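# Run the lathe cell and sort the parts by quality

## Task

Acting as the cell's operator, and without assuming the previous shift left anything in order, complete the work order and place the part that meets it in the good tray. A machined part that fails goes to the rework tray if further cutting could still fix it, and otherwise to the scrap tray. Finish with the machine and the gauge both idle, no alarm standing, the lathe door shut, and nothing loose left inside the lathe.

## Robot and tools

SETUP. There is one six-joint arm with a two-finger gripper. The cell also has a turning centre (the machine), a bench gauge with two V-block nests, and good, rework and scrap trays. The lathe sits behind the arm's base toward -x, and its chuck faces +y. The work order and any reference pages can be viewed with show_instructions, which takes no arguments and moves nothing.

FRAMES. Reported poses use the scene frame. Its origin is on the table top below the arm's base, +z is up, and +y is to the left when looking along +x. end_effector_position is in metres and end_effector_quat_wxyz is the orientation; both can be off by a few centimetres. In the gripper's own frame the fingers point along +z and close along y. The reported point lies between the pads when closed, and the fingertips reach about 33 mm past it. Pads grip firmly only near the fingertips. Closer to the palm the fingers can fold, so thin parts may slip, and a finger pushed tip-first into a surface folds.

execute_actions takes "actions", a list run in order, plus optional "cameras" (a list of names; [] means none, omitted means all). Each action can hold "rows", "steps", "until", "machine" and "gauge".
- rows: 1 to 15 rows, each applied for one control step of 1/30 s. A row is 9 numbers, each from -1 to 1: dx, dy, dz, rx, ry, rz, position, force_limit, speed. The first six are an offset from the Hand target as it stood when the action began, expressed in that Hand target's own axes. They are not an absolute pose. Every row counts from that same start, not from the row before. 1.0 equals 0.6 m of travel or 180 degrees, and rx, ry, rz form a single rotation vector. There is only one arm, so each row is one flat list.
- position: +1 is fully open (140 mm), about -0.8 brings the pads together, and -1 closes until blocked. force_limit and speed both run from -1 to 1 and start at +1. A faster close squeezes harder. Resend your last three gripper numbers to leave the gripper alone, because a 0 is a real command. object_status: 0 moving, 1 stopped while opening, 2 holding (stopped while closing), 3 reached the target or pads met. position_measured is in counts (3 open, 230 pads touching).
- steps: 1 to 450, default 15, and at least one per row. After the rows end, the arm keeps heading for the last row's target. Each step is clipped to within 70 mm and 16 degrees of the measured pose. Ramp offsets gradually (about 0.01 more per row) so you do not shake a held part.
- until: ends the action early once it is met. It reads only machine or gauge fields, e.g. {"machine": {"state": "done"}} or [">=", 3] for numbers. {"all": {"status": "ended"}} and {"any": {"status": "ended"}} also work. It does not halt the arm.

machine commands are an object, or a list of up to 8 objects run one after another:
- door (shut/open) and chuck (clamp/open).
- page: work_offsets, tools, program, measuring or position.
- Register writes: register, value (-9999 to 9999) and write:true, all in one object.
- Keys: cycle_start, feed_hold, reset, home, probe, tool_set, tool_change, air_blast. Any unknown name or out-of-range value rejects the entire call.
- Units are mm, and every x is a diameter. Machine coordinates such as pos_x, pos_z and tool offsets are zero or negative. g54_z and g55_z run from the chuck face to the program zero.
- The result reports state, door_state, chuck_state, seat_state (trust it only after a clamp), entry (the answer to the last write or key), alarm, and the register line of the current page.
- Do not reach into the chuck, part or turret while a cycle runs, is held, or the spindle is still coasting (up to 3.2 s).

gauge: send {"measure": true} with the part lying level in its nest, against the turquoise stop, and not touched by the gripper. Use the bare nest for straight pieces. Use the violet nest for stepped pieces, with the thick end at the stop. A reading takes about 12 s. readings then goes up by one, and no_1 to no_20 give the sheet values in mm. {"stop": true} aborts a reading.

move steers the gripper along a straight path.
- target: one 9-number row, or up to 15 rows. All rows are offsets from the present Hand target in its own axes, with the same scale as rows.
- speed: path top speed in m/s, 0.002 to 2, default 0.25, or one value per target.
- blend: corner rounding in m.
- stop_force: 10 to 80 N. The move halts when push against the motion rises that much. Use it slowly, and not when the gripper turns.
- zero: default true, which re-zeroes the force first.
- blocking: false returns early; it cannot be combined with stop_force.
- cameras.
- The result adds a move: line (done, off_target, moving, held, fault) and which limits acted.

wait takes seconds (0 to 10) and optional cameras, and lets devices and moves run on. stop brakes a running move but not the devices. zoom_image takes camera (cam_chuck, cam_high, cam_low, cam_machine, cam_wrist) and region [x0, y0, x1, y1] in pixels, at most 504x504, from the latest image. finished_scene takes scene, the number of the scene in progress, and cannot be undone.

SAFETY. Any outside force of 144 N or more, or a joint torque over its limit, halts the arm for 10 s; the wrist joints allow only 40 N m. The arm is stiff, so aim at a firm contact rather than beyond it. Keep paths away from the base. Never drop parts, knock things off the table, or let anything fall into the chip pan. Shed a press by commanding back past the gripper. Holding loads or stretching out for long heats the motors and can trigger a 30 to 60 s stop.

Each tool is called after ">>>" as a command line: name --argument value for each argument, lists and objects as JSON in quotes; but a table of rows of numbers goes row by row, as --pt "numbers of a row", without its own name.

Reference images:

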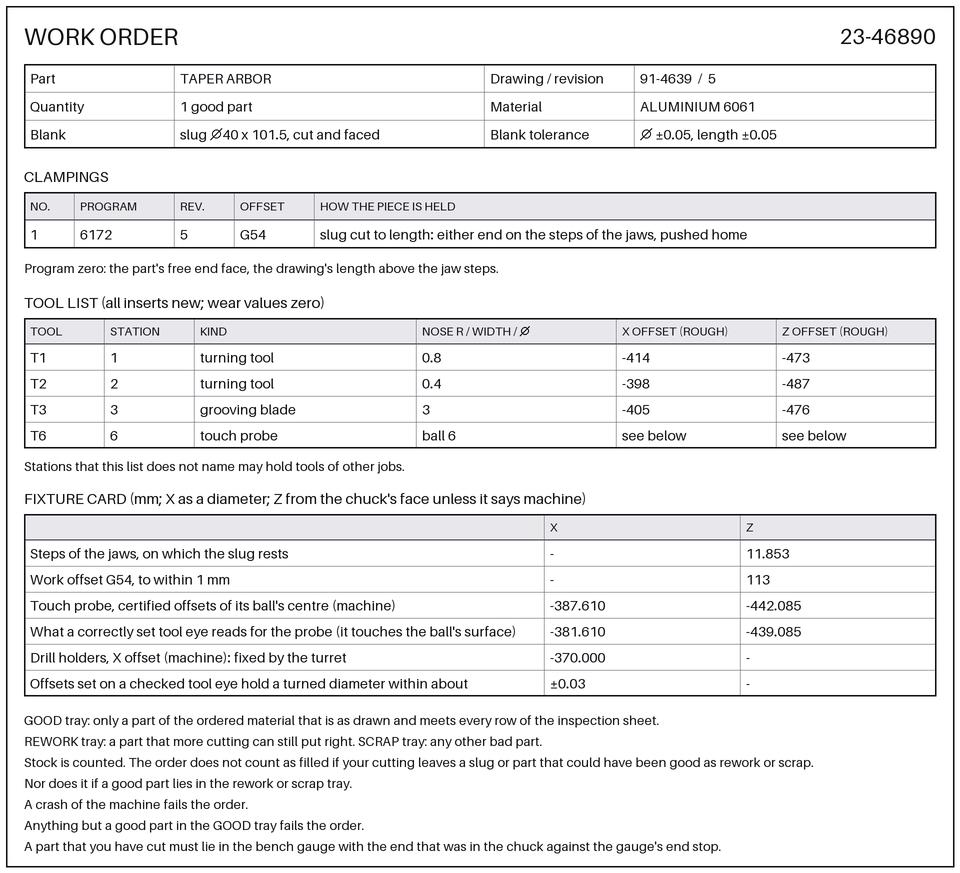

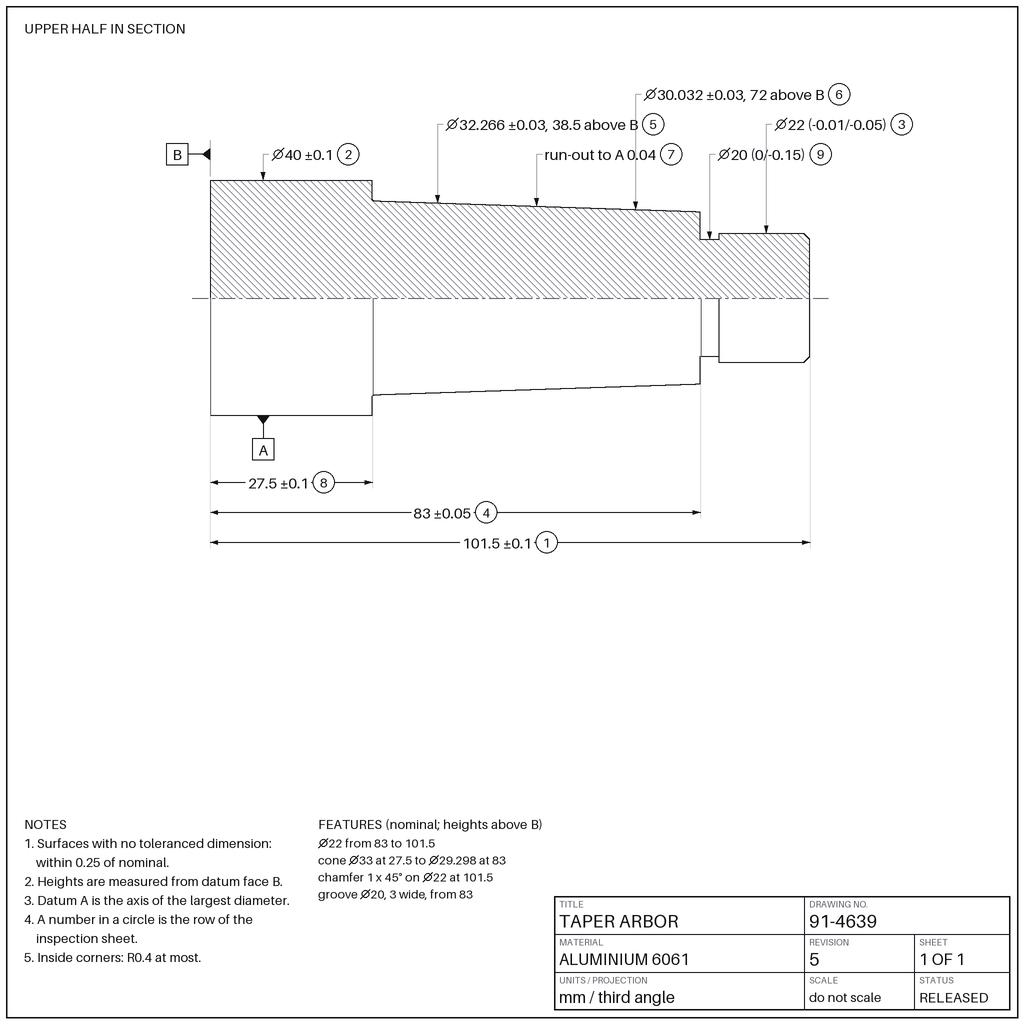

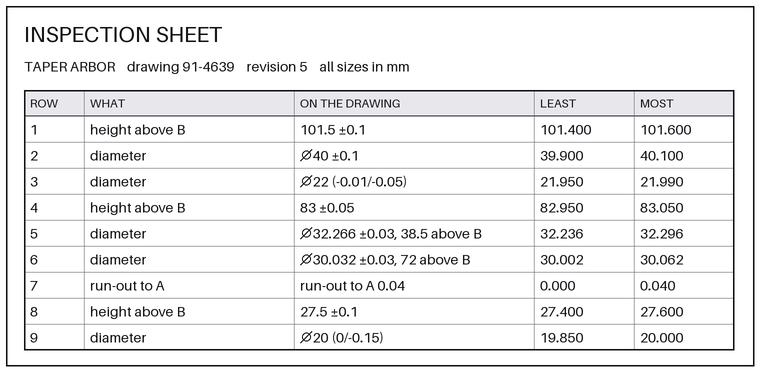

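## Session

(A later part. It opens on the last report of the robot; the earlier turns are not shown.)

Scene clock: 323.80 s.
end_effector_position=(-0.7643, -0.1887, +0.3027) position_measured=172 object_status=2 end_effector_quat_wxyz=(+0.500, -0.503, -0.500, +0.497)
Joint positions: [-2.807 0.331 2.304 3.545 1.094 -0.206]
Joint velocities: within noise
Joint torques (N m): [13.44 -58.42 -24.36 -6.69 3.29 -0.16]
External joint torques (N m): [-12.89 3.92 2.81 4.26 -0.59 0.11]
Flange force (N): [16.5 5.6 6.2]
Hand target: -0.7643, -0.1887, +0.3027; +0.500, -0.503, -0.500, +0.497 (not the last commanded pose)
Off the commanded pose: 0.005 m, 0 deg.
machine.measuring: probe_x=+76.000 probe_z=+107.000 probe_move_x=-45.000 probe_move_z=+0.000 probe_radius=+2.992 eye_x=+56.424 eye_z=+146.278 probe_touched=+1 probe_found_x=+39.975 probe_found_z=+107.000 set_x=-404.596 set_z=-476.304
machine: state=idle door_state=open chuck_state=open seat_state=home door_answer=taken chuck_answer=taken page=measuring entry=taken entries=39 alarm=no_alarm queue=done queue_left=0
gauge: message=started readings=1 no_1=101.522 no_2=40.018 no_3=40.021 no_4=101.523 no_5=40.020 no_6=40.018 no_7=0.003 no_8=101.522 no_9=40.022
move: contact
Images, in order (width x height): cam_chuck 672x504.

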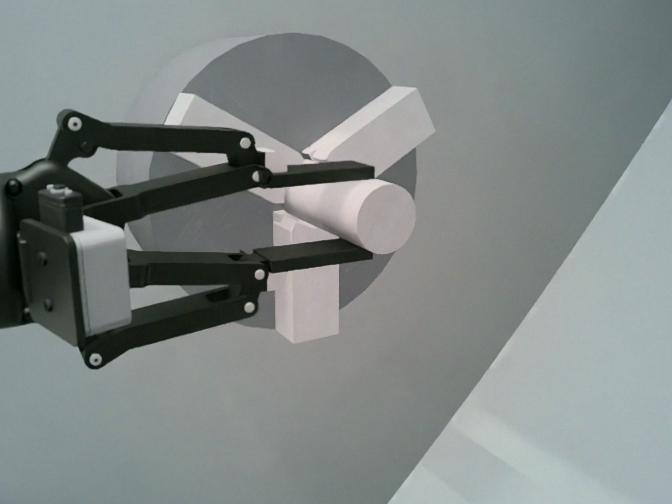

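>>> execute_actions --actions '[{"machine":{"chuck":"clamp"},"steps":75}]' --cameras '["cam_chuck"]'

Scene clock: 327.17 s.
end_effector_position=(-0.7643, -0.1887, +0.3026) position_measured=172 object_status=2 end_effector_quat_wxyz=(+0.500, -0.503, -0.500, +0.497)
Joint positions: [-2.807 0.331 2.304 3.545 1.094 -0.206]
Joint velocities: within noise
Joint torques (N m): [13.5 -53.24 -16.54 -5.17 0.86 0.32]
External joint torques (N m): [-12.93 -1.14 -5.02 2.74 1.83 -0.37]
Flange force (N): [15.6 -1.7 13.5]
Hand target: -0.7643, -0.1887, +0.3027; +0.500, -0.503, -0.500, +0.497 (not the last commanded pose)
Tool commands: gripper/position=-0.98 gripper/force_limit=+0.0 gripper/speed=-1.0
Off the commanded pose: 0.005 m, 0 deg.
machine.measuring: probe_x=+76.000 probe_z=+107.000 probe_move_x=-45.000 probe_move_z=+0.000 probe_radius=+2.992 eye_x=+56.424 eye_z=+146.278 probe_touched=+1 probe_found_x=+39.975 probe_found_z=+107.000 set_x=-404.596 set_z=-476.304
machine: state=idle door_state=open chuck_state=clamped seat_state=home door_answer=taken chuck_answer=taken page=measuring entry=taken entries=39 alarm=no_alarm queue=done queue_left=0
gauge: message=started readings=1 no_1=101.522 no_2=40.018 no_3=40.021 no_4=101.523 no_5=40.020 no_6=40.018 no_7=0.003 no_8=101.522 no_9=40.022
Images, in order (width x height): cam_chuck 672x504.

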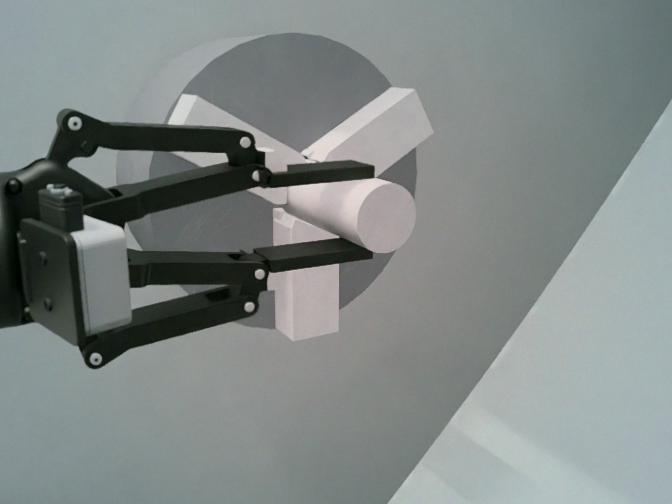

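>>> execute_actions --actions '[{"rows":[[0.0009,-0.0001,-0.0002,0,0,0,-0.98,0,-1]],"steps":15},{"rows":[[0,0,0,0,0,0,0.6,0,-0.9]],"steps":75}]' --cameras '[]'

>>> move --pt "0 0 -0.195 0 0 0 0.6 0 -0.9" --pt "-0.033 -0.3285 -0.415 0 -0.1133 0 0.6 0 -0.9" --cameras '[]'

>>> move --target '[0,0.082,-0.433,-0.5,0,0,0.6,0,-0.9]' --speed 0.3 --cameras '[]'

>>> move --target '[-0.2407,0.0917,0,0,0,-0.172,0.6,0,-0.9]' --speed 0.3 --cameras '["cam_machine","cam_chuck"]'

Scene clock: 330.83 s.
end_effector_position=(-0.7642, -0.1882, +0.3027) position_measured=53 object_status=3 end_effector_quat_wxyz=(+0.500, -0.503, -0.500, +0.497)
Joint positions: [-2.808 0.331 2.305 3.544 1.094 -0.206]
Joint velocities: within noise
Joint torques (N m): [2.22 -56.87 -21.13 -2.49 3.56 -0.33]
External joint torques (N m): [-1.75 2.48 -0.41 0.07 -0.9 0.28]
External joint torques at the end of the 1st action: [-3.51 3.81 -15.76 -2.17 -0.47 -0.43]
Flange force (N): [2.3 2.9 5.0]
Flange force at the end of the 1st action (N): [-2.3 0.6 34.4]
Hand target: -0.7642, -0.1882, +0.3027; +0.500, -0.503, -0.500, +0.497
Off the commanded pose: 0.000 m, 0 deg.
machine.measuring: probe_x=+76.000 probe_z=+107.000 probe_move_x=-45.000 probe_move_z=+0.000 probe_radius=+2.992 eye_x=+56.424 eye_z=+146.278 probe_touched=+1 probe_found_x=+39.975 probe_found_z=+107.000 set_x=-404.596 set_z=-476.304
machine: state=idle door_state=open chuck_state=clamped seat_state=home door_answer=taken chuck_answer=taken page=measuring entry=taken entries=39 alarm=no_alarm queue=done queue_left=0
gauge: message=started readings=1 no_1=101.522 no_2=40.018 no_3=40.021 no_4=101.523 no_5=40.020 no_6=40.018 no_7=0.003 no_8=101.522 no_9=40.022
No camera images: "cameras" was empty.

Scene clock: 333.17 s.
end_effector_position=(-0.5163, -0.2093, +0.5011) position_measured=53 object_status=3 end_effector_quat_wxyz=(-0.404, +0.407, +0.580, -0.579)
Joint positions: [-2.844 -0.447 2.505 3.06 0.478 0.06]
Joint velocities: within noise
Joint torques (N m): [1.68 4.81 -39.68 -3.65 3.59 -0.29]
External joint torques (N m): [-1.9 0.43 -0.22 -0.12 -0.88 0.24]
Flange force (N): [0.0 0.0 0.0]
Hand target: -0.5163, -0.2093, +0.5011; -0.404, +0.407, +0.580, -0.579
Off the commanded pose: 0.000 m, 0 deg.
machine.measuring: probe_x=+76.000 probe_z=+107.000 probe_move_x=-45.000 probe_move_z=+0.000 probe_radius=+2.992 eye_x=+56.424 eye_z=+146.278 probe_touched=+1 probe_found_x=+39.975 probe_found_z=+107.000 set_x=-404.596 set_z=-476.304
machine: state=idle door_state=open chuck_state=clamped seat_state=home door_answer=taken chuck_answer=taken page=measuring entry=taken entries=39 alarm=no_alarm queue=done queue_left=0
gauge: message=started readings=1 no_1=101.522 no_2=40.018 no_3=40.021 no_4=101.523 no_5=40.020 no_6=40.018 no_7=0.003 no_8=101.522 no_9=40.022
move: done
No camera images: "cameras" was empty.

Scene clock: 336.27 s.
end_effector_position=(-0.2721, -0.1202, +0.4531) position_measured=53 object_status=3 end_effector_quat_wxyz=(+0.002, +0.573, +0.820, +0.001)
Joint positions: [-2.824 -0.427 1.97 3.129 -1.609 -0.018]
Joint velocities: within noise
Joint torques (N m): [1.68 1.08 -41.58 -4.3 0.85 -0.25]
External joint torques (N m): [-1.84 0.38 -0.14 -0.04 -0.87 0.25]
Flange force (N): [5.2 0.0 -1.7]
Hand target: -0.2720, -0.1202, +0.4531; +0.002, +0.573, +0.820, +0.001
Off the commanded pose: 0.000 m, 0 deg.
machine.measuring: probe_x=+76.000 probe_z=+107.000 probe_move_x=-45.000 probe_move_z=+0.000 probe_radius=+2.992 eye_x=+56.424 eye_z=+146.278 probe_touched=+1 probe_found_x=+39.975 probe_found_z=+107.000 set_x=-404.596 set_z=-476.304
machine: state=idle door_state=open chuck_state=clamped seat_state=home door_answer=taken chuck_answer=taken page=measuring entry=taken entries=39 alarm=no_alarm queue=done queue_left=0
gauge: message=started readings=1 no_1=101.522 no_2=40.018 no_3=40.021 no_4=101.523 no_5=40.020 no_6=40.018 no_7=0.003 no_8=101.522 no_9=40.022
move: done
No camera images: "cameras" was empty.

Scene clock: 337.67 s.
end_effector_position=(-0.1708, -0.2369, +0.4537) position_measured=53 object_status=3 end_effector_quat_wxyz=(+0.003, +0.334, +0.943, +0.001)
Joint positions: [-2.31 -0.43 1.974 3.136 -1.613 -0.043]
Joint velocities: within noise
Joint torques (N m): [0.9 1.65 -41.39 -4.25 0.89 -0.24]
External joint torques (N m): [-1.24 0.63 -0.34 -0.09 -0.91 0.24]
Flange force (N): [3.3 -0.5 -2.2]
Hand target: -0.1708, -0.2369, +0.4537; +0.003, +0.334, +0.943, +0.001
Off the commanded pose: 0.000 m, 0 deg.
machine.measuring: probe_x=+76.000 probe_z=+107.000 probe_move_x=-45.000 probe_move_z=+0.000 probe_radius=+2.992 eye_x=+56.424 eye_z=+146.278 probe_touched=+1 probe_found_x=+39.975 probe_found_z=+107.000 set_x=-404.596 set_z=-476.304
machine: state=idle door_state=open chuck_state=clamped seat_state=home door_answer=taken chuck_answer=taken page=measuring entry=taken entries=39 alarm=no_alarm queue=done queue_left=0
gauge: message=started readings=1 no_1=101.522 no_2=40.018 no_3=40.021 no_4=101.523 no_5=40.020 no_6=40.018 no_7=0.003 no_8=101.522 no_9=40.022
move: done
Images, in order (width x height): cam_chuck 672x504, cam_machine 672x504.

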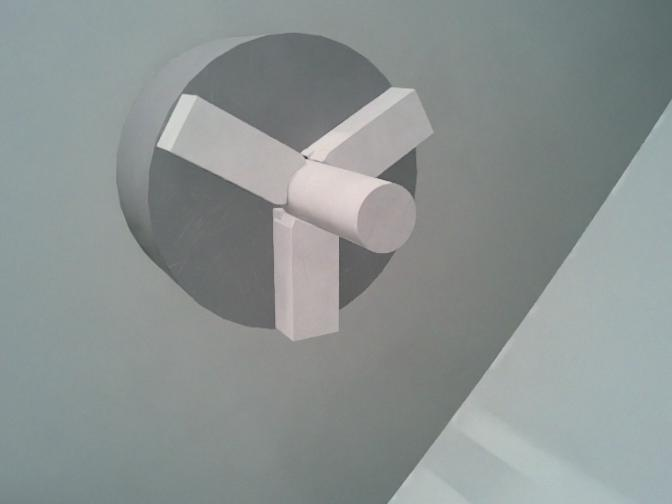

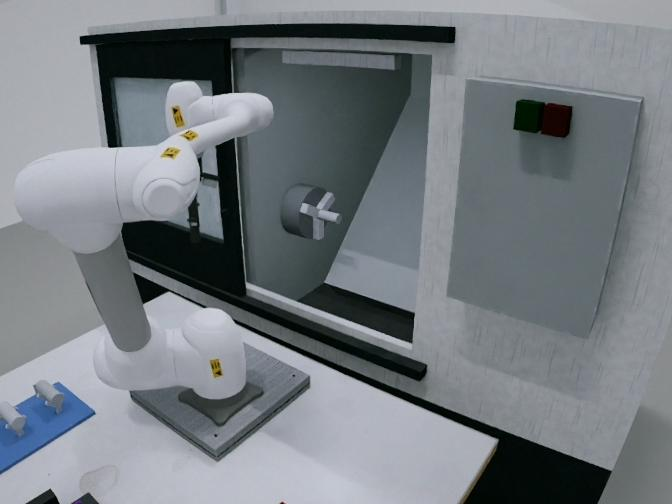

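>>> execute_actions --actions '[{"machine":[{"door":"shut"},{"page":"measuring","register":"tool_call","value":6,"write":true},{"tool_change":true},{"register":"probe_x","value":23.5,"write":true},{"register":"probe_z","value":128,"write":true},{"register":"probe_move_x","value":0,"write":true},{"register":"probe_move_z","value":-20,"write":true},{"probe":true}],"steps":450,"until":{"machine":{"queue":["!=","running"]}}}]' --cameras '[]'

>>> execute_actions --actions '[{"steps":450,"until":{"machine":{"state":"idle"}}}]' --cameras '[]'

Scene clock: 353.17 s.
end_effector_position=(-0.1708, -0.2369, +0.4537) position_measured=53 object_status=3 end_effector_quat_wxyz=(+0.003, +0.334, +0.943, +0.001)
Joint positions: [-2.309 -0.43 1.974 3.136 -1.613 -0.043]
Joint velocities: within noise
Joint torques (N m): [1.47 1.61 -41.3 -4.33 0.93 -0.23]
External joint torques (N m): [-1.78 0.68 -0.42 0 -0.95 0.23]
Flange force (N): [5.1 -0.6 -2.4]
Hand target: -0.1708, -0.2369, +0.4537; +0.003, +0.334, +0.943, +0.001
Tool commands: gripper/position=+0.6 gripper/force_limit=+0.0 gripper/speed=-0.9
Off the commanded pose: 0.000 m, 0 deg.
machine.measuring: probe_x=+23.500 probe_z=+128.000 probe_move_x=+0.000 probe_move_z=-20.000 probe_radius=+2.992 eye_x=+56.424 eye_z=+146.278 probe_touched=+1 probe_found_x=+39.975 probe_found_z=+107.000 set_x=-404.596 set_z=-476.304
machine: state=busy door_state=shut chuck_state=clamped seat_state=home door_answer=taken chuck_answer=taken page=measuring entry=taken entries=46 alarm=no_alarm queue=running queue_left=0
gauge: message=started readings=1 no_1=101.522 no_2=40.018 no_3=40.021 no_4=101.523 no_5=40.020 no_6=40.018 no_7=0.003 no_8=101.522 no_9=40.022
No camera images: "cameras" was empty.

Scene clock: 353.80 s.
end_effector_position=(-0.1708, -0.2369, +0.4537) position_measured=53 object_status=3 end_effector_quat_wxyz=(+0.003, +0.334, +0.943, +0.001)
Joint positions: [-2.309 -0.43 1.974 3.136 -1.613 -0.043]
Joint velocities: within noise
Joint torques (N m): [1.33 1.6 -41.43 -4.36 0.87 -0.21]
External joint torques (N m): [-1.64 0.72 -0.29 0.03 -0.89 0.21]
Flange force (N): [4.7 -0.6 -2.1]
Hand target: -0.1708, -0.2369, +0.4537; +0.003, +0.334, +0.943, +0.001
Tool commands: gripper/position=+0.6 gripper/force_limit=+0.0 gripper/speed=-0.9
Off the commanded pose: 0.000 m, 0 deg.
machine.measuring: probe_x=+23.500 probe_z=+128.000 probe_move_x=+0.000 probe_move_z=-20.000 probe_radius=+2.992 eye_x=+56.424 eye_z=+146.278 probe_touched=+1 probe_found_x=+23.500 probe_found_z=+112.581 set_x=-404.596 set_z=-476.304
machine: state=idle door_state=shut chuck_state=clamped seat_state=home door_answer=taken chuck_answer=taken page=measuring entry=taken entries=46 alarm=no_alarm queue=done queue_left=0
gauge: message=started readings=1 no_1=101.522 no_2=40.018 no_3=40.021 no_4=101.523 no_5=40.020 no_6=40.018 no_7=0.003 no_8=101.522 no_9=40.022
No camera images: "cameras" was empty.

>>> execute_actions --actions '[{"machine":{"page":"tools"},"steps":2}]' --cameras '[]'

>>> execute_actions --actions '[{"machine":[{"page":"measuring","register":"probe_x","value":-23.5,"write":true},{"probe":true}],"steps":450,"until":{"machine":{"queue":["!=","running"]}}}]' --cameras '[]'

>>> execute_actions --actions '[{"steps":450,"until":{"machine":{"state":"idle"}}}]' --cameras '[]'

Scene clock: 354.50 s.
end_effector_position=(-0.1708, -0.2369, +0.4537) position_measured=53 object_status=3 end_effector_quat_wxyz=(+0.003, +0.334, +0.943, +0.001)
Joint positions: [-2.309 -0.43 1.974 3.136 -1.613 -0.043]
Joint velocities: within noise
Joint torques (N m): [1.5 1.82 -41.55 -4.3 0.88 -0.3]
External joint torques (N m): [-1.8 0.44 -0.18 -0.03 -0.9 0.3]
Flange force (N): [5.0 0.0 -1.9]
Hand target: -0.1708, -0.2369, +0.4537; +0.003, +0.334, +0.943, +0.001
Tool commands: gripper/position=+0.6 gripper/force_limit=+0.0 gripper/speed=-0.9
Off the commanded pose: 0.000 m, 0 deg.
machine.tools: t1_x=-414.102 t1_x_wear=+0.050 t1_z=-473.146 t1_z_wear=+0.000 t1_radius=+0.800 t1_station=+2.000 t2_x=-398.016 t2_x_wear=+0.050 t2_z=-487.480 t2_z_wear=+0.000 t2_radius=+0.400 t2_station=+1.000 t3_x=-404.594 t3_x_wear=+0.030 t3_z=-476.311 t3_z_wear=+0.000 t3_radius=+0.000 t3_station=+3.000 t4_x=-370.000 t4_x_wear=+0.000 t4_z=-428.249 t4_z_wear=+0.000 t4_radius=+0.000 t4_station=+4.000 t5_x=-410.266 t5_x_wear=+0.000 t5_z=-423.153 t5_z_wear=+0.000 t5_radius=+0.400 t5_station=+5.000 t6_x=-387.610 t6_x_wear=+0.000 t6_z=-442.085 t6_z_wear=+0.000 t6_radius=+3.000 t6_station=+6.000
machine: state=idle door_state=shut chuck_state=clamped seat_state=home door_answer=taken chuck_answer=taken page=tools entry=taken entries=46 alarm=no_alarm queue=done queue_left=0
gauge: message=started readings=1 no_1=101.522 no_2=40.018 no_3=40.021 no_4=101.523 no_5=40.020 no_6=40.018 no_7=0.003 no_8=101.522 no_9=40.022
No camera images: "cameras" was empty.

Scene clock: 361.27 s.
end_effector_position=(-0.1708, -0.2369, +0.4537) position_measured=53 object_status=3 end_effector_quat_wxyz=(+0.003, +0.334, +0.943, +0.001)
Joint positions: [-2.309 -0.43 1.974 3.136 -1.613 -0.043]
Joint velocities: within noise
Joint torques (N m): [1.29 2.08 -41.55 -4.25 0.87 -0.36]
External joint torques (N m): [-1.6 0.24 -0.18 -0.08 -0.88 0.36]
Flange force (N): [4.1 0.3 -1.9]
Hand target: -0.1708, -0.2369, +0.4537; +0.003, +0.334, +0.943, +0.001
Tool commands: gripper/position=+0.6 gripper/force_limit=+0.0 gripper/speed=-0.9
Off the commanded pose: 0.000 m, 0 deg.
machine.measuring: probe_x=-23.500 probe_z=+128.000 probe_move_x=+0.000 probe_move_z=-20.000 probe_radius=+2.992 eye_x=+56.424 eye_z=+146.278 probe_touched=+1 probe_found_x=-23.500 probe_found_z=+112.573 set_x=-404.596 set_z=-476.304
machine: state=idle door_state=shut chuck_state=clamped seat_state=home door_answer=taken chuck_answer=taken page=measuring entry=taken entries=48 alarm=no_alarm queue=done queue_left=0
gauge: message=started readings=1 no_1=101.522 no_2=40.018 no_3=40.021 no_4=101.523 no_5=40.020 no_6=40.018 no_7=0.003 no_8=101.522 no_9=40.022
No camera images: "cameras" was empty.

Scene clock: 361.50 s.
end_effector_position=(-0.1708, -0.2369, +0.4537) position_measured=53 object_status=3 end_effector_quat_wxyz=(+0.003, +0.334, +0.943, +0.001)
Joint positions: [-2.309 -0.43 1.974 3.136 -1.613 -0.043]
Joint velocities: within noise
Joint torques (N m): [1.63 1.47 -41.41 -4.33 0.9 -0.31]
External joint torques (N m): [-1.96 0.81 -0.34 0 -0.91 0.31]
Flange force (N): [5.4 -0.7 -2.2]
Hand target: -0.1708, -0.2369, +0.4537; +0.003, +0.334, +0.943, +0.001
Tool commands: gripper/position=+0.6 gripper/force_limit=+0.0 gripper/speed=-0.9
Off the commanded pose: 0.000 m, 0 deg.
machine.measuring: probe_x=-23.500 probe_z=+128.000 probe_move_x=+0.000 probe_move_z=-20.000 probe_radius=+2.992 eye_x=+56.424 eye_z=+146.278 probe_touched=+1 probe_found_x=-23.500 probe_found_z=+112.573 set_x=-404.596 set_z=-476.304
machine: state=idle door_state=shut chuck_state=clamped seat_state=home door_answer=taken chuck_answer=taken page=measuring entry=taken entries=48 alarm=no_alarm queue=done queue_left=0
gauge: message=started readings=1 no_1=101.522 no_2=40.018 no_3=40.021 no_4=101.523 no_5=40.020 no_6=40.018 no_7=0.003 no_8=101.522 no_9=40.022
No camera images: "cameras" was empty.

>>> execute_actions --actions '[{"machine":[{"register":"probe_x","value":-76,"write":true},{"register":"probe_z","value":107,"write":true},{"register":"probe_move_z","value":0,"write":true},{"register":"probe_move_x","value":45,"write":true},{"probe":true}],"steps":450,"until":{"machine":{"queue":["!=","running"]}}},{"steps":300,"until":{"machine":{"state":"idle"}}}]' --cameras '[]'

>>> execute_actions --actions '[{"machine":[{"register":"probe_x","value":76,"write":true},{"register":"probe_move_x","value":-45,"write":true},{"probe":true}],"steps":450,"until":{"machine":{"queue":["!=","running"]}}},{"steps":300,"until":{"machine":{"state":"idle"}}}]' --cameras '[]'

Scene clock: 364.33 s.
end_effector_position=(-0.1708, -0.2369, +0.4537) position_measured=53 object_status=3 end_effector_quat_wxyz=(+0.003, +0.334, +0.943, +0.001)
Joint positions: [-2.309 -0.43 1.974 3.136 -1.613 -0.043]
Joint velocities: within noise
Joint torques (N m): [1.22 1.32 -41.48 -4.27 0.87 -0.25]
External joint torques (N m): [-1.48 0.98 -0.22 -0.05 -0.89 0.25]
External joint torques at the end of the 1st action: [-1.83 0.4 -0.3 -0.07 -0.88 0.28]
Flange force (N): [4.0 -1.0 -2.0]
Flange force at the end of the 1st action (N): [5.1 0.0 -2.1]
Hand target: -0.1708, -0.2369, +0.4537; +0.003, +0.334, +0.943, +0.001
Tool commands: gripper/position=+0.6 gripper/force_limit=+0.0 gripper/speed=-0.9
Off the commanded pose: 0.000 m, 0 deg.
machine.measuring: probe_x=-23.500 probe_z=+128.000 probe_move_x=+0.000 probe_move_z=-20.000 probe_radius=+2.992 eye_x=+56.424 eye_z=+146.278 probe_touched=+1 probe_found_x=-23.500 probe_found_z=+112.573 set_x=-404.596 set_z=-476.304
machine: state=idle door_state=shut chuck_state=clamped seat_state=home door_answer=taken chuck_answer=taken page=measuring entry=refused_out_of_range entries=49 alarm=no_alarm queue=dropped queue_left=0
gauge: message=started readings=1 no_1=101.522 no_2=40.018 no_3=40.021 no_4=101.523 no_5=40.020 no_6=40.018 no_7=0.003 no_8=101.522 no_9=40.022
No camera images: "cameras" was empty.

Scene clock: 365.03 s.
end_effector_position=(-0.1708, -0.2369, +0.4537) position_measured=53 object_status=3 end_effector_quat_wxyz=(+0.003, +0.334, +0.943, +0.001)
Joint positions: [-2.309 -0.43 1.974 3.136 -1.613 -0.043]
Joint velocities: within noise
Joint torques (N m): [1.26 1.57 -41.45 -4.29 0.89 -0.24]
External joint torques (N m): [-1.58 0.76 -0.27 -0.04 -0.91 0.24]
External joint torques at the end of the 1st action: [-1.53 0.71 -0.23 -0.03 -0.86 0.3]
Flange force (N): [4.4 -0.6 -2.1]
Flange force at the end of the 1st action (N): [4.0 -0.6 -2.0]
Hand target: -0.1708, -0.2369, +0.4537; +0.003, +0.334, +0.943, +0.001
Tool commands: gripper/position=+0.6 gripper/force_limit=+0.0 gripper/speed=-0.9
Off the commanded pose: 0.000 m, 0 deg.
machine.measuring: probe_x=+76.000 probe_z=+128.000 probe_move_x=-45.000 probe_move_z=-20.000 probe_radius=+2.992 eye_x=+56.424 eye_z=+146.278 probe_touched=+1 probe_found_x=-23.500 probe_found_z=+112.573 set_x=-404.596 set_z=-476.304
machine: state=idle door_state=shut chuck_state=clamped seat_state=home door_answer=taken chuck_answer=taken page=measuring entry=refused_one_axis_only entries=52 alarm=no_alarm queue=dropped queue_left=0
gauge: message=started readings=1 no_1=101.522 no_2=40.018 no_3=40.021 no_4=101.523 no_5=40.020 no_6=40.018 no_7=0.003 no_8=101.522 no_9=40.022
No camera images: "cameras" was empty.

>>> execute_actions --actions '[{"machine":[{"register":"probe_z","value":107,"write":true},{"register":"probe_move_z","value":0,"write":true},{"probe":true}],"steps":450,"until":{"machine":{"queue":["!=","running"]}}},{"steps":300,"until":{"machine":{"state":"idle"}}}]' --cameras '[]'

>>> execute_actions --actions '[{"machine":[{"register":"probe_z","value":50,"write":true},{"probe":true}],"steps":450,"until":{"machine":{"queue":["!=","running"]}}},{"steps":300,"until":{"machine":{"state":"idle"}}}]' --cameras '[]'

Scene clock: 371.97 s.
end_effector_position=(-0.1708, -0.2369, +0.4537) position_measured=53 object_status=3 end_effector_quat_wxyz=(+0.003, +0.334, +0.943, +0.001)
Joint positions: [-2.309 -0.43 1.974 3.136 -1.613 -0.043]
Joint velocities: within noise
Joint torques (N m): [1.11 1.8 -41.63 -4.34 0.87 -0.33]
External joint torques (N m): [-1.44 0.51 -0.09 0.01 -0.88 0.33]
External joint torques at the end of the 1st action: [-1.47 0.6 -0.29 0.04 -0.84 0.24]
Flange force (N): [3.7 -0.1 -1.7]
Flange force at the end of the 1st action (N): [4.0 -0.4 -2.0]
Hand target: -0.1708, -0.2369, +0.4537; +0.003, +0.334, +0.943, +0.001
Tool commands: gripper/position=+0.6 gripper/force_limit=+0.0 gripper/speed=-0.9
Off the commanded pose: 0.000 m, 0 deg.
machine.measuring: probe_x=+76.000 probe_z=+107.000 probe_move_x=-45.000 probe_move_z=+0.000 probe_radius=+2.992 eye_x=+56.424 eye_z=+146.278 probe_touched=+1 probe_found_x=+39.970 probe_found_z=+107.000 set_x=-404.596 set_z=-476.304
machine: state=idle door_state=shut chuck_state=clamped seat_state=home door_answer=taken chuck_answer=taken page=measuring entry=taken entries=55 alarm=no_alarm queue=done queue_left=0
gauge: message=started readings=1 no_1=101.522 no_2=40.018 no_3=40.021 no_4=101.523 no_5=40.020 no_6=40.018 no_7=0.003 no_8=101.522 no_9=40.022
No camera images: "cameras" was empty.

Scene clock: 378.77 s.
end_effector_position=(-0.1708, -0.2369, +0.4537) position_measured=53 object_status=3 end_effector_quat_wxyz=(+0.003, +0.334, +0.943, +0.001)
Joint positions: [-2.309 -0.43 1.974 3.136 -1.613 -0.043]
Joint velocities: within noise
Joint torques (N m): [1.5 2.02 -41.56 -4.29 0.85 -0.21]
External joint torques (N m): [-1.84 0.3 -0.14 -0.04 -0.86 0.21]
External joint torques at the end of the 1st action: [-1.81 0.32 -0.25 0 -0.93 0.24]
Flange force (N): [5.4 0.3 -1.8]
Flange force at the end of the 1st action (N): [5.2 0.2 -2.1]
Hand target: -0.1708, -0.2369, +0.4537; +0.003, +0.334, +0.943, +0.001
Tool commands: gripper/position=+0.6 gripper/force_limit=+0.0 gripper/speed=-0.9
Off the commanded pose: 0.000 m, 0 deg.
machine.measuring: probe_x=+76.000 probe_z=+50.000 probe_move_x=-45.000 probe_move_z=+0.000 probe_radius=+2.992 eye_x=+56.424 eye_z=+146.278 probe_touched=+1 probe_found_x=+40.001 probe_found_z=+50.000 set_x=-404.596 set_z=-476.304
machine: state=idle door_state=shut chuck_state=clamped seat_state=home door_answer=taken chuck_answer=taken page=measuring entry=taken entries=57 alarm=no_alarm queue=done queue_left=0
gauge: message=started readings=1 no_1=101.522 no_2=40.018 no_3=40.021 no_4=101.523 no_5=40.020 no_6=40.018 no_7=0.003 no_8=101.522 no_9=40.022
No camera images: "cameras" was empty.

>>> execute_actions --actions '[{"machine":{"door":"open"},"steps":75,"until":{"machine":{"door_state":"open"}}}]' --cameras '[]'

>>> move --target '[0.2545,0.0447,0,0,0,0.172,0.6,0,-0.9]' --speed 0.3 --cameras '[]'

>>> move --target '[0,-0.433,-0.083,0.5,0,0,0.6,0,-0.9]' --speed 0.3 --cameras '["cam_machine"]'

>>> move --target '[0.108,0.33,0.195,0,0.1133,0,0.6,0,-0.9]' --cameras '["cam_chuck"]'

Scene clock: 382.10 s.
end_effector_position=(-0.1708, -0.2369, +0.4537) position_measured=53 object_status=3 end_effector_quat_wxyz=(+0.003, +0.334, +0.943, +0.001)
Joint positions: [-2.309 -0.43 1.974 3.136 -1.613 -0.043]
Joint velocities: within noise
Joint torques (N m): [1.08 1.37 -41.36 -4.3 0.88 -0.25]
External joint torques (N m): [-1.42 0.9 -0.37 -0.03 -0.89 0.25]
Flange force (N): [3.8 -1.0 -2.3]
Hand target: -0.1708, -0.2369, +0.4537; +0.003, +0.334, +0.943, +0.001
Tool commands: gripper/position=+0.6 gripper/force_limit=+0.0 gripper/speed=-0.9
Off the commanded pose: 0.000 m, 0 deg.
machine.measuring: probe_x=+76.000 probe_z=+50.000 probe_move_x=-45.000 probe_move_z=+0.000 probe_radius=+2.992 eye_x=+56.424 eye_z=+146.278 probe_touched=+1 probe_found_x=+40.001 probe_found_z=+50.000 set_x=-404.596 set_z=-476.304
machine: state=idle door_state=open chuck_state=clamped seat_state=home door_answer=taken chuck_answer=taken page=measuring entry=taken entries=57 alarm=no_alarm queue=running queue_left=0
gauge: message=started readings=1 no_1=101.522 no_2=40.018 no_3=40.021 no_4=101.523 no_5=40.020 no_6=40.018 no_7=0.003 no_8=101.522 no_9=40.022
No camera images: "cameras" was empty.

Scene clock: 383.50 s.
end_effector_position=(-0.2726, -0.1201, +0.4531) position_measured=53 object_status=3 end_effector_quat_wxyz=(+0.002, +0.573, +0.820, +0.001)
Joint positions: [-2.825 -0.426 1.97 3.129 -1.608 -0.019]
Joint velocities: within noise
Joint torques (N m): [2.85 0.67 -41.65 -4.3 0.84 -0.35]
External joint torques (N m): [-3 0.74 -0.07 -0.04 -0.86 0.35]
Flange force (N): [8.7 -0.5 -1.6]
Hand target: -0.2727, -0.1200, +0.4531; +0.002, +0.573, +0.820, +0.001
Off the commanded pose: 0.000 m, 0 deg.
machine.measuring: probe_x=+76.000 probe_z=+50.000 probe_move_x=-45.000 probe_move_z=+0.000 probe_radius=+2.992 eye_x=+56.424 eye_z=+146.278 probe_touched=+1 probe_found_x=+40.001 probe_found_z=+50.000 set_x=-404.596 set_z=-476.304
machine: state=idle door_state=open chuck_state=clamped seat_state=home door_answer=taken chuck_answer=taken page=measuring entry=taken entries=57 alarm=no_alarm queue=done queue_left=0
gauge: message=started readings=1 no_1=101.522 no_2=40.018 no_3=40.021 no_4=101.523 no_5=40.020 no_6=40.018 no_7=0.003 no_8=101.522 no_9=40.022
move: done
No camera images: "cameras" was empty.

Scene clock: 386.90 s.
end_effector_position=(-0.5169, -0.2092, +0.5017) position_measured=53 object_status=3 end_effector_quat_wxyz=(-0.404, +0.407, +0.580, -0.579)
Joint positions: [-2.846 -0.447 2.504 3.057 0.477 0.063]
Joint velocities: within noise
Joint torques (N m): [1.23 4.81 -39.48 -3.71 3.59 -0.33]
External joint torques (N m): [-1.38 0.32 -0.43 -0.05 -0.88 0.29]
Flange force (N): [0.0 0.0 0.0]
Hand target: -0.5169, -0.2092, +0.5017; -0.404, +0.407, +0.580, -0.579
Off the commanded pose: 0.000 m, 0 deg.
machine.measuring: probe_x=+76.000 probe_z=+50.000 probe_move_x=-45.000 probe_move_z=+0.000 probe_radius=+2.992 eye_x=+56.424 eye_z=+146.278 probe_touched=+1 probe_found_x=+40.001 probe_found_z=+50.000 set_x=-404.596 set_z=-476.304
machine: state=idle door_state=open chuck_state=clamped seat_state=home door_answer=taken chuck_answer=taken page=measuring entry=taken entries=57 alarm=no_alarm queue=done queue_left=0
gauge: message=started readings=1 no_1=101.522 no_2=40.018 no_3=40.021 no_4=101.523 no_5=40.020 no_6=40.018 no_7=0.003 no_8=101.522 no_9=40.022
move: done
Images, in order (width x height): cam_machine 672x504.

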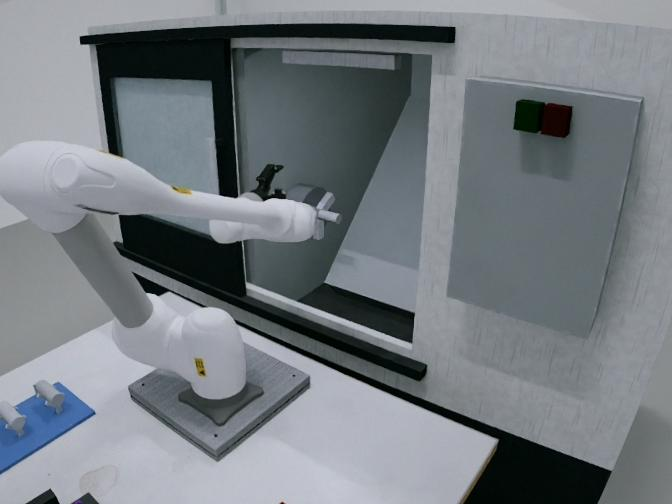

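Scene clock: 388.37 s.
end_effector_position=(-0.6480, -0.1886, +0.3031) position_measured=53 object_status=3 end_effector_quat_wxyz=(+0.500, -0.503, -0.500, +0.497)
Joint positions: [-2.698 0.219 2.49 3.647 1.181 -0.22]
Joint velocities: within noise
Joint torques (N m): [1.87 -41.91 -18.01 -2.08 3.48 -0.32]
External joint torques (N m): [-1.6 1.87 -0.31 -0.05 -0.81 0.27]
Flange force (N): [3.0 2.8 4.9]
Hand target: -0.6480, -0.1886, +0.3030; +0.500, -0.503, -0.500, +0.497
Off the commanded pose: 0.000 m, 0 deg.
machine.measuring: probe_x=+76.000 probe_z=+50.000 probe_move_x=-45.000 probe_move_z=+0.000 probe_radius=+2.992 eye_x=+56.424 eye_z=+146.278 probe_touched=+1 probe_found_x=+40.001 probe_found_z=+50.000 set_x=-404.596 set_z=-476.304
machine: state=idle door_state=open chuck_state=clamped seat_state=home door_answer=taken chuck_answer=taken page=measuring entry=taken entries=57 alarm=no_alarm queue=done queue_left=0
gauge: message=started readings=1 no_1=101.522 no_2=40.018 no_3=40.021 no_4=101.523 no_5=40.020 no_6=40.018 no_7=0.003 no_8=101.522 no_9=40.022
move: done
Images, in order (width x height): cam_chuck 672x504.

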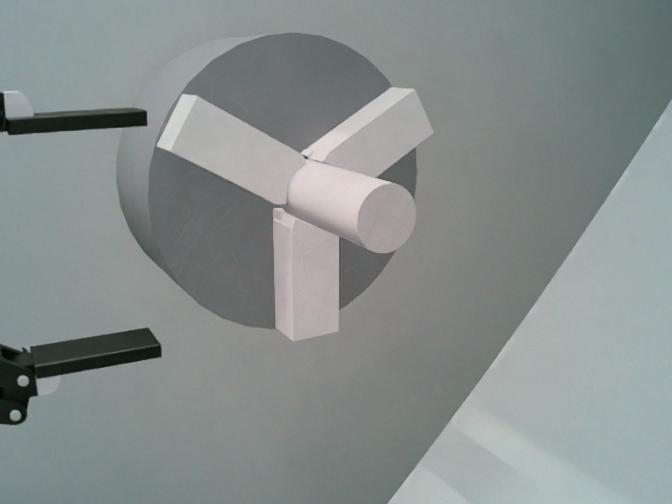

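>>> move --target '[0,0.0005,0.1937,0,0,0,0.6,0,-0.9]' --speed 0.15 --cameras '[]'

>>> execute_actions --actions '[{"rows":[[0,0,0,0,0,0,-1,-1,-1]],"steps":120}]' --cameras '["cam_chuck"]'

Scene clock: 389.77 s.
end_effector_position=(-0.7642, -0.1879, +0.3021) position_measured=53 object_status=3 end_effector_quat_wxyz=(+0.500, -0.503, -0.500, +0.497)
Joint positions: [-2.808 0.332 2.305 3.543 1.095 -0.205]
Joint velocities: within noise
Joint torques (N m): [2.5 -57.19 -21.17 -2.35 3.51 -0.3]
External joint torques (N m): [-1.81 2.69 -0.31 -0.08 -0.85 0.25]
Flange force (N): [2.7 3.5 5.2]
Hand target: -0.7643, -0.1879, +0.3021; +0.500, -0.503, -0.500, +0.497
Off the commanded pose: 0.000 m, 0 deg.
machine.measuring: probe_x=+76.000 probe_z=+50.000 probe_move_x=-45.000 probe_move_z=+0.000 probe_radius=+2.992 eye_x=+56.424 eye_z=+146.278 probe_touched=+1 probe_found_x=+40.001 probe_found_z=+50.000 set_x=-404.596 set_z=-476.304
machine: state=idle door_state=open chuck_state=clamped seat_state=home door_answer=taken chuck_answer=taken page=measuring entry=taken entries=57 alarm=no_alarm queue=done queue_left=0
gauge: message=started readings=1 no_1=101.522 no_2=40.018 no_3=40.021 no_4=101.523 no_5=40.020 no_6=40.018 no_7=0.003 no_8=101.522 no_9=40.022
move: done
No camera images: "cameras" was empty.

Scene clock: 393.97 s.
end_effector_position=(-0.7643, -0.1879, +0.3021) position_measured=171 object_status=2 end_effector_quat_wxyz=(+0.500, -0.503, -0.500, +0.497)
Joint positions: [-2.808 0.332 2.305 3.543 1.095 -0.205]
Joint velocities: within noise
Joint torques (N m): [-3.7 -34.86 -20.7 -0.81 -4.65 -0.3]
External joint torques (N m): [4.32 -19.65 -0.84 -1.62 7.35 0.25]
Flange force (N): [3.1 -21.1 -25.5]
Hand target: -0.7643, -0.1879, +0.3021; +0.500, -0.503, -0.500, +0.497
Off the commanded pose: 0.000 m, 0 deg.
machine.measuring: probe_x=+76.000 probe_z=+50.000 probe_move_x=-45.000 probe_move_z=+0.000 probe_radius=+2.992 eye_x=+56.424 eye_z=+146.278 probe_touched=+1 probe_found_x=+40.001 probe_found_z=+50.000 set_x=-404.596 set_z=-476.304
machine: state=idle door_state=open chuck_state=clamped seat_state=home door_answer=taken chuck_answer=taken page=measuring entry=taken entries=57 alarm=no_alarm queue=done queue_left=0
gauge: message=started readings=1 no_1=101.522 no_2=40.018 no_3=40.021 no_4=101.523 no_5=40.020 no_6=40.018 no_7=0.003 no_8=101.522 no_9=40.022
Images, in order (width x height): cam_chuck 672x504.

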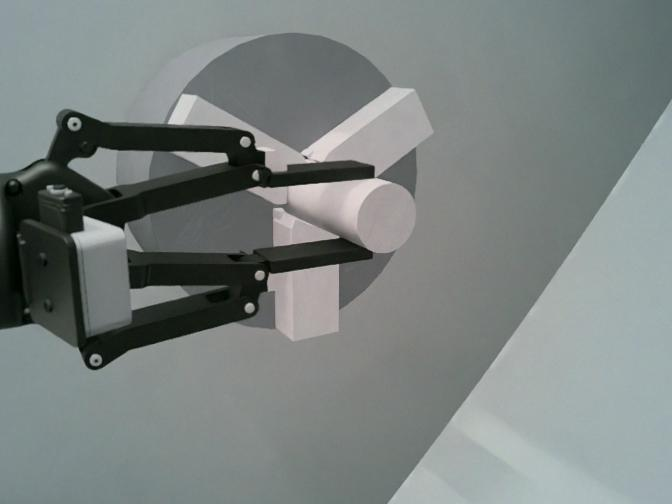

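>>> execute_actions --actions '[{"rows":[[0,-0.0003,-0.0003,0,0,0,-1,-1,-1],[0,-0.0006,-0.0007,0,0,0,-1,-1,-1]],"steps":20}]' --cameras '[]'

Scene clock: 395.00 s.
end_effector_position=(-0.7638, -0.1879, +0.3025) position_measured=171 object_status=2 end_effector_quat_wxyz=(+0.500, -0.503, -0.500, +0.497)
Joint positions: [-2.808 0.331 2.306 3.543 1.094 -0.205]
Joint velocities: within noise
Joint torques (N m): [4.11 -53.86 -4.38 -0.75 1.15 -0.29]
External joint torques (N m): [-3.55 -0.58 -17.19 -1.69 1.55 0.24]
Flange force (N): [-1.8 -3.5 30.7]
Hand target: -0.7638, -0.1879, +0.3025; +0.500, -0.503, -0.500, +0.497
Off the commanded pose: 0.000 m, 0 deg.
machine.measuring: probe_x=+76.000 probe_z=+50.000 probe_move_x=-45.000 probe_move_z=+0.000 probe_radius=+2.992 eye_x=+56.424 eye_z=+146.278 probe_touched=+1 probe_found_x=+40.001 probe_found_z=+50.000 set_x=-404.596 set_z=-476.304
machine: state=idle door_state=open chuck_state=clamped seat_state=home door_answer=taken chuck_answer=taken page=measuring entry=taken entries=57 alarm=no_alarm queue=done queue_left=0
gauge: message=started readings=1 no_1=101.522 no_2=40.018 no_3=40.021 no_4=101.523 no_5=40.020 no_6=40.018 no_7=0.003 no_8=101.522 no_9=40.022
No camera images: "cameras" was empty.

>>> execute_actions --actions '[{"rows":[[0,-0.0002,0.0003,0,0,0,-1,-1,-1]],"steps":15},{"rows":[[0,0,0,0,0,0,0.1,-1,-1]],"steps":75},{"rows":[[0,0,0,0,0,0,-1,-1,-1]],"steps":75}]' --cameras '[]'

Scene clock: 400.87 s.
end_effector_position=(-0.7640, -0.1879, +0.3026) position_measured=170 object_status=2 end_effector_quat_wxyz=(+0.500, -0.503, -0.500, +0.497)
Joint positions: [-2.808 0.331 2.306 3.543 1.094 -0.205]
Joint velocities: within noise
Joint torques (N m): [-0.11 -48.15 -22.83 -1.84 0.41 -0.32]
External joint torques (N m): [0.78 -6.29 1.28 -0.59 2.29 0.28]
External joint torques at the end of the 1st action: [-2.1 -1.52 -8.39 -0.7 1.45 0.14]
External joint torques at the end of the 2nd action: [-2.13 2.12 -0.07 -0.04 -0.74 0.24]
Flange force (N): [3.7 -6.0 -10.2]
Flange force at the end of the 1st action (N): [0.1 -2.6 13.4]
Flange force at the end of the 2nd action (N): [3.6 2.7 4.4]
Hand target: -0.7640, -0.1879, +0.3026; +0.500, -0.503, -0.500, +0.497
Off the commanded pose: 0.000 m, 0 deg.
machine.measuring: probe_x=+76.000 probe_z=+50.000 probe_move_x=-45.000 probe_move_z=+0.000 probe_radius=+2.992 eye_x=+56.424 eye_z=+146.278 probe_touched=+1 probe_found_x=+40.001 probe_found_z=+50.000 set_x=-404.596 set_z=-476.304
machine: state=idle door_state=open chuck_state=clamped seat_state=home door_answer=taken chuck_answer=taken page=measuring entry=taken entries=57 alarm=no_alarm queue=done queue_left=0
gauge: message=started readings=1 no_1=101.522 no_2=40.018 no_3=40.021 no_4=101.523 no_5=40.020 no_6=40.018 no_7=0.003 no_8=101.522 no_9=40.022
No camera images: "cameras" was empty.

>>> execute_actions --actions '[{"rows":[[0,-0.0002,-0.0003,0,0,0,-1,-1,-1]],"steps":15},{"machine":{"chuck":"open"},"steps":80}]' --cameras '[]'

>>> move --target '[-0.01,0,0,0,0,0,-1,-1,-1]' --speed 0.005 --stop_force 11 --cameras '["cam_chuck"]'

Scene clock: 404.50 s.
end_effector_position=(-0.7638, -0.1879, +0.3027) position_measured=170 object_status=2 end_effector_quat_wxyz=(+0.500, -0.503, -0.500, +0.497)
Joint positions: [-2.808 0.33 2.306 3.543 1.094 -0.205]
Joint velocities: within noise
Joint torques (N m): [1.87 -59.64 -23.4 -2.52 4.69 -0.21]
External joint torques (N m): [-1.28 5.27 1.82 0.09 -1.98 0.16]
External joint torques at the end of the 1st action: [-1.13 -0.65 -6.47 -1.2 0.86 0.24]
Flange force (N): [1.7 6.7 4.5]
Flange force at the end of the 1st action (N): [0.5 -1.1 11.2]
Hand target: -0.7638, -0.1879, +0.3027; +0.500, -0.503, -0.500, +0.497
Off the commanded pose: 0.000 m, 0 deg.
machine.measuring: probe_x=+76.000 probe_z=+50.000 probe_move_x=-45.000 probe_move_z=+0.000 probe_radius=+2.992 eye_x=+56.424 eye_z=+146.278 probe_touched=+1 probe_found_x=+40.001 probe_found_z=+50.000 set_x=-404.596 set_z=-476.304
machine: state=idle door_state=open chuck_state=open seat_state=home door_answer=taken chuck_answer=taken page=measuring entry=taken entries=57 alarm=no_alarm queue=done queue_left=0
gauge: message=started readings=1 no_1=101.522 no_2=40.018 no_3=40.021 no_4=101.523 no_5=40.020 no_6=40.018 no_7=0.003 no_8=101.522 no_9=40.022
No camera images: "cameras" was empty.

Scene clock: 405.23 s.
end_effector_position=(-0.7638, -0.1885, +0.3027) position_measured=170 object_status=2 end_effector_quat_wxyz=(+0.500, -0.503, -0.500, +0.497)
Joint positions: [-2.807 0.331 2.305 3.545 1.094 -0.206]
Joint velocities: within noise
Joint torques (N m): [14.68 -59.35 -26.46 -7.44 3.7 -0.26]
External joint torques (N m): [-14.1 4.95 4.88 5 -1 0.21]
Flange force (N): [18.5 7.3 4.5]
Hand target: -0.7638, -0.1885, +0.3027; +0.500, -0.503, -0.500, +0.497 (not the last commanded pose)
Off the commanded pose: 0.005 m, 0 deg.
machine.measuring: probe_x=+76.000 probe_z=+50.000 probe_move_x=-45.000 probe_move_z=+0.000 probe_radius=+2.992 eye_x=+56.424 eye_z=+146.278 probe_touched=+1 probe_found_x=+40.001 probe_found_z=+50.000 set_x=-404.596 set_z=-476.304
machine: state=idle door_state=open chuck_state=open seat_state=home door_answer=taken chuck_answer=taken page=measuring entry=taken entries=57 alarm=no_alarm queue=done queue_left=0
gauge: message=started readings=1 no_1=101.522 no_2=40.018 no_3=40.021 no_4=101.523 no_5=40.020 no_6=40.018 no_7=0.003 no_8=101.522 no_9=40.022
move: contact
Images, in order (width x height): cam_chuck 672x504.

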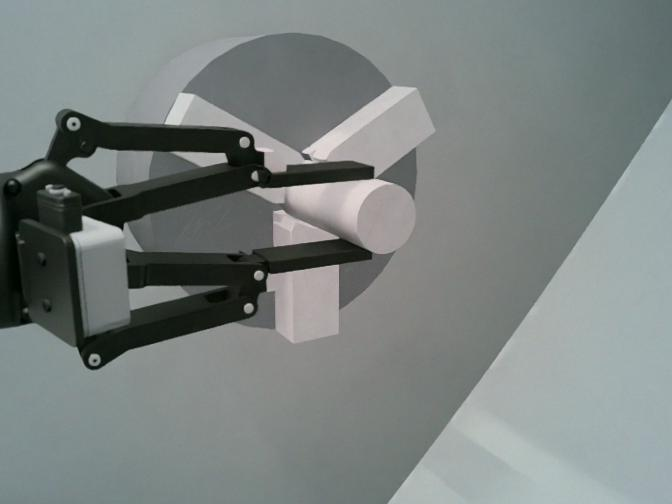

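>>> execute_actions --actions '[{"machine":{"chuck":"clamp"},"steps":75}]' --cameras '[]'

Scene clock: 408.17 s.
end_effector_position=(-0.7638, -0.1885, +0.3027) position_measured=170 object_status=2 end_effector_quat_wxyz=(+0.500, -0.503, -0.500, +0.497)
Joint positions: [-2.807 0.331 2.305 3.545 1.094 -0.206]
Joint velocities: within noise
Joint torques (N m): [18.2 -53.81 -15.5 -7.15 0.96 -0.31]
External joint torques (N m): [-17.6 -0.59 -6.08 4.71 1.74 0.26]
Flange force (N): [20.1 -1.5 18.1]
Hand target: -0.7638, -0.1885, +0.3027; +0.500, -0.503, -0.500, +0.497 (not the last commanded pose)
Tool commands: gripper/position=-1.0 gripper/force_limit=-1.0 gripper/speed=-1.0
Off the commanded pose: 0.005 m, 0 deg.
machine.measuring: probe_x=+76.000 probe_z=+50.000 probe_move_x=-45.000 probe_move_z=+0.000 probe_radius=+2.992 eye_x=+56.424 eye_z=+146.278 probe_touched=+1 probe_found_x=+40.001 probe_found_z=+50.000 set_x=-404.596 set_z=-476.304
machine: state=idle door_state=open chuck_state=clamped seat_state=home door_answer=taken chuck_answer=taken page=measuring entry=taken entries=57 alarm=no_alarm queue=done queue_left=0
gauge: message=started readings=1 no_1=101.522 no_2=40.018 no_3=40.021 no_4=101.523 no_5=40.020 no_6=40.018 no_7=0.003 no_8=101.522 no_9=40.022
No camera images: "cameras" was empty.

>>> execute_actions --actions '[{"machine":{"chuck":"open"},"steps":70}]' --cameras '[]'

>>> move --target '[-0.01,0,0,0,0,0,-1,-1,-1]' --speed 0.004 --stop_force 18 --cameras '[]'

Scene clock: 411.27 s.
end_effector_position=(-0.7638, -0.1885, +0.3027) position_measured=170 object_status=2 end_effector_quat_wxyz=(+0.500, -0.503, -0.500, +0.497)
Joint positions: [-2.807 0.331 2.305 3.545 1.094 -0.206]
Joint velocities: within noise
Joint torques (N m): [14.71 -60.36 -26.96 -7.36 4.01 -0.23]
External joint torques (N m): [-14.13 5.94 5.39 4.92 -1.31 0.18]
Flange force (N): [18.6 8.7 4.9]
Hand target: -0.7638, -0.1885, +0.3027; +0.500, -0.503, -0.500, +0.497 (not the last commanded pose)
Tool commands: gripper/position=-1.0 gripper/force_limit=-1.0 gripper/speed=-1.0
Off the commanded pose: 0.005 m, 0 deg.
machine.measuring: probe_x=+76.000 probe_z=+50.000 probe_move_x=-45.000 probe_move_z=+0.000 probe_radius=+2.992 eye_x=+56.424 eye_z=+146.278 probe_touched=+1 probe_found_x=+40.001 probe_found_z=+50.000 set_x=-404.596 set_z=-476.304
machine: state=idle door_state=open chuck_state=open seat_state=home door_answer=taken chuck_answer=taken page=measuring entry=taken entries=57 alarm=no_alarm queue=done queue_left=0
gauge: message=started readings=1 no_1=101.522 no_2=40.018 no_3=40.021 no_4=101.523 no_5=40.020 no_6=40.018 no_7=0.003 no_8=101.522 no_9=40.022
No camera images: "cameras" was empty.

Scene clock: 413.40 s.
end_effector_position=(-0.7638, -0.1945, +0.3027) position_measured=170 object_status=2 end_effector_quat_wxyz=(+0.500, -0.503, -0.500, +0.497)
Joint positions: [-2.795 0.333 2.301 3.559 1.095 -0.213]
Joint velocities: within noise
Joint torques (N m): [26.38 -59 -29.54 -12.22 2.62 -0.1]
External joint torques (N m): [-25.8 4.28 7.96 9.78 0.08 0.06]
Flange force (N): [33.1 7.2 3.6]
Hand target: -0.7638, -0.1945, +0.3027; +0.500, -0.503, -0.500, +0.497
Off the commanded pose: 0.000 m, 0 deg.
machine.measuring: probe_x=+76.000 probe_z=+50.000 probe_move_x=-45.000 probe_move_z=+0.000 probe_radius=+2.992 eye_x=+56.424 eye_z=+146.278 probe_touched=+1 probe_found_x=+40.001 probe_found_z=+50.000 set_x=-404.596 set_z=-476.304
machine: state=idle door_state=open chuck_state=open seat_state=home door_answer=taken chuck_answer=taken page=measuring entry=taken entries=57 alarm=no_alarm queue=done queue_left=0
gauge: message=started readings=1 no_1=101.522 no_2=40.018 no_3=40.021 no_4=101.523 no_5=40.020 no_6=40.018 no_7=0.003 no_8=101.522 no_9=40.022
move: done
No camera images: "cameras" was empty.


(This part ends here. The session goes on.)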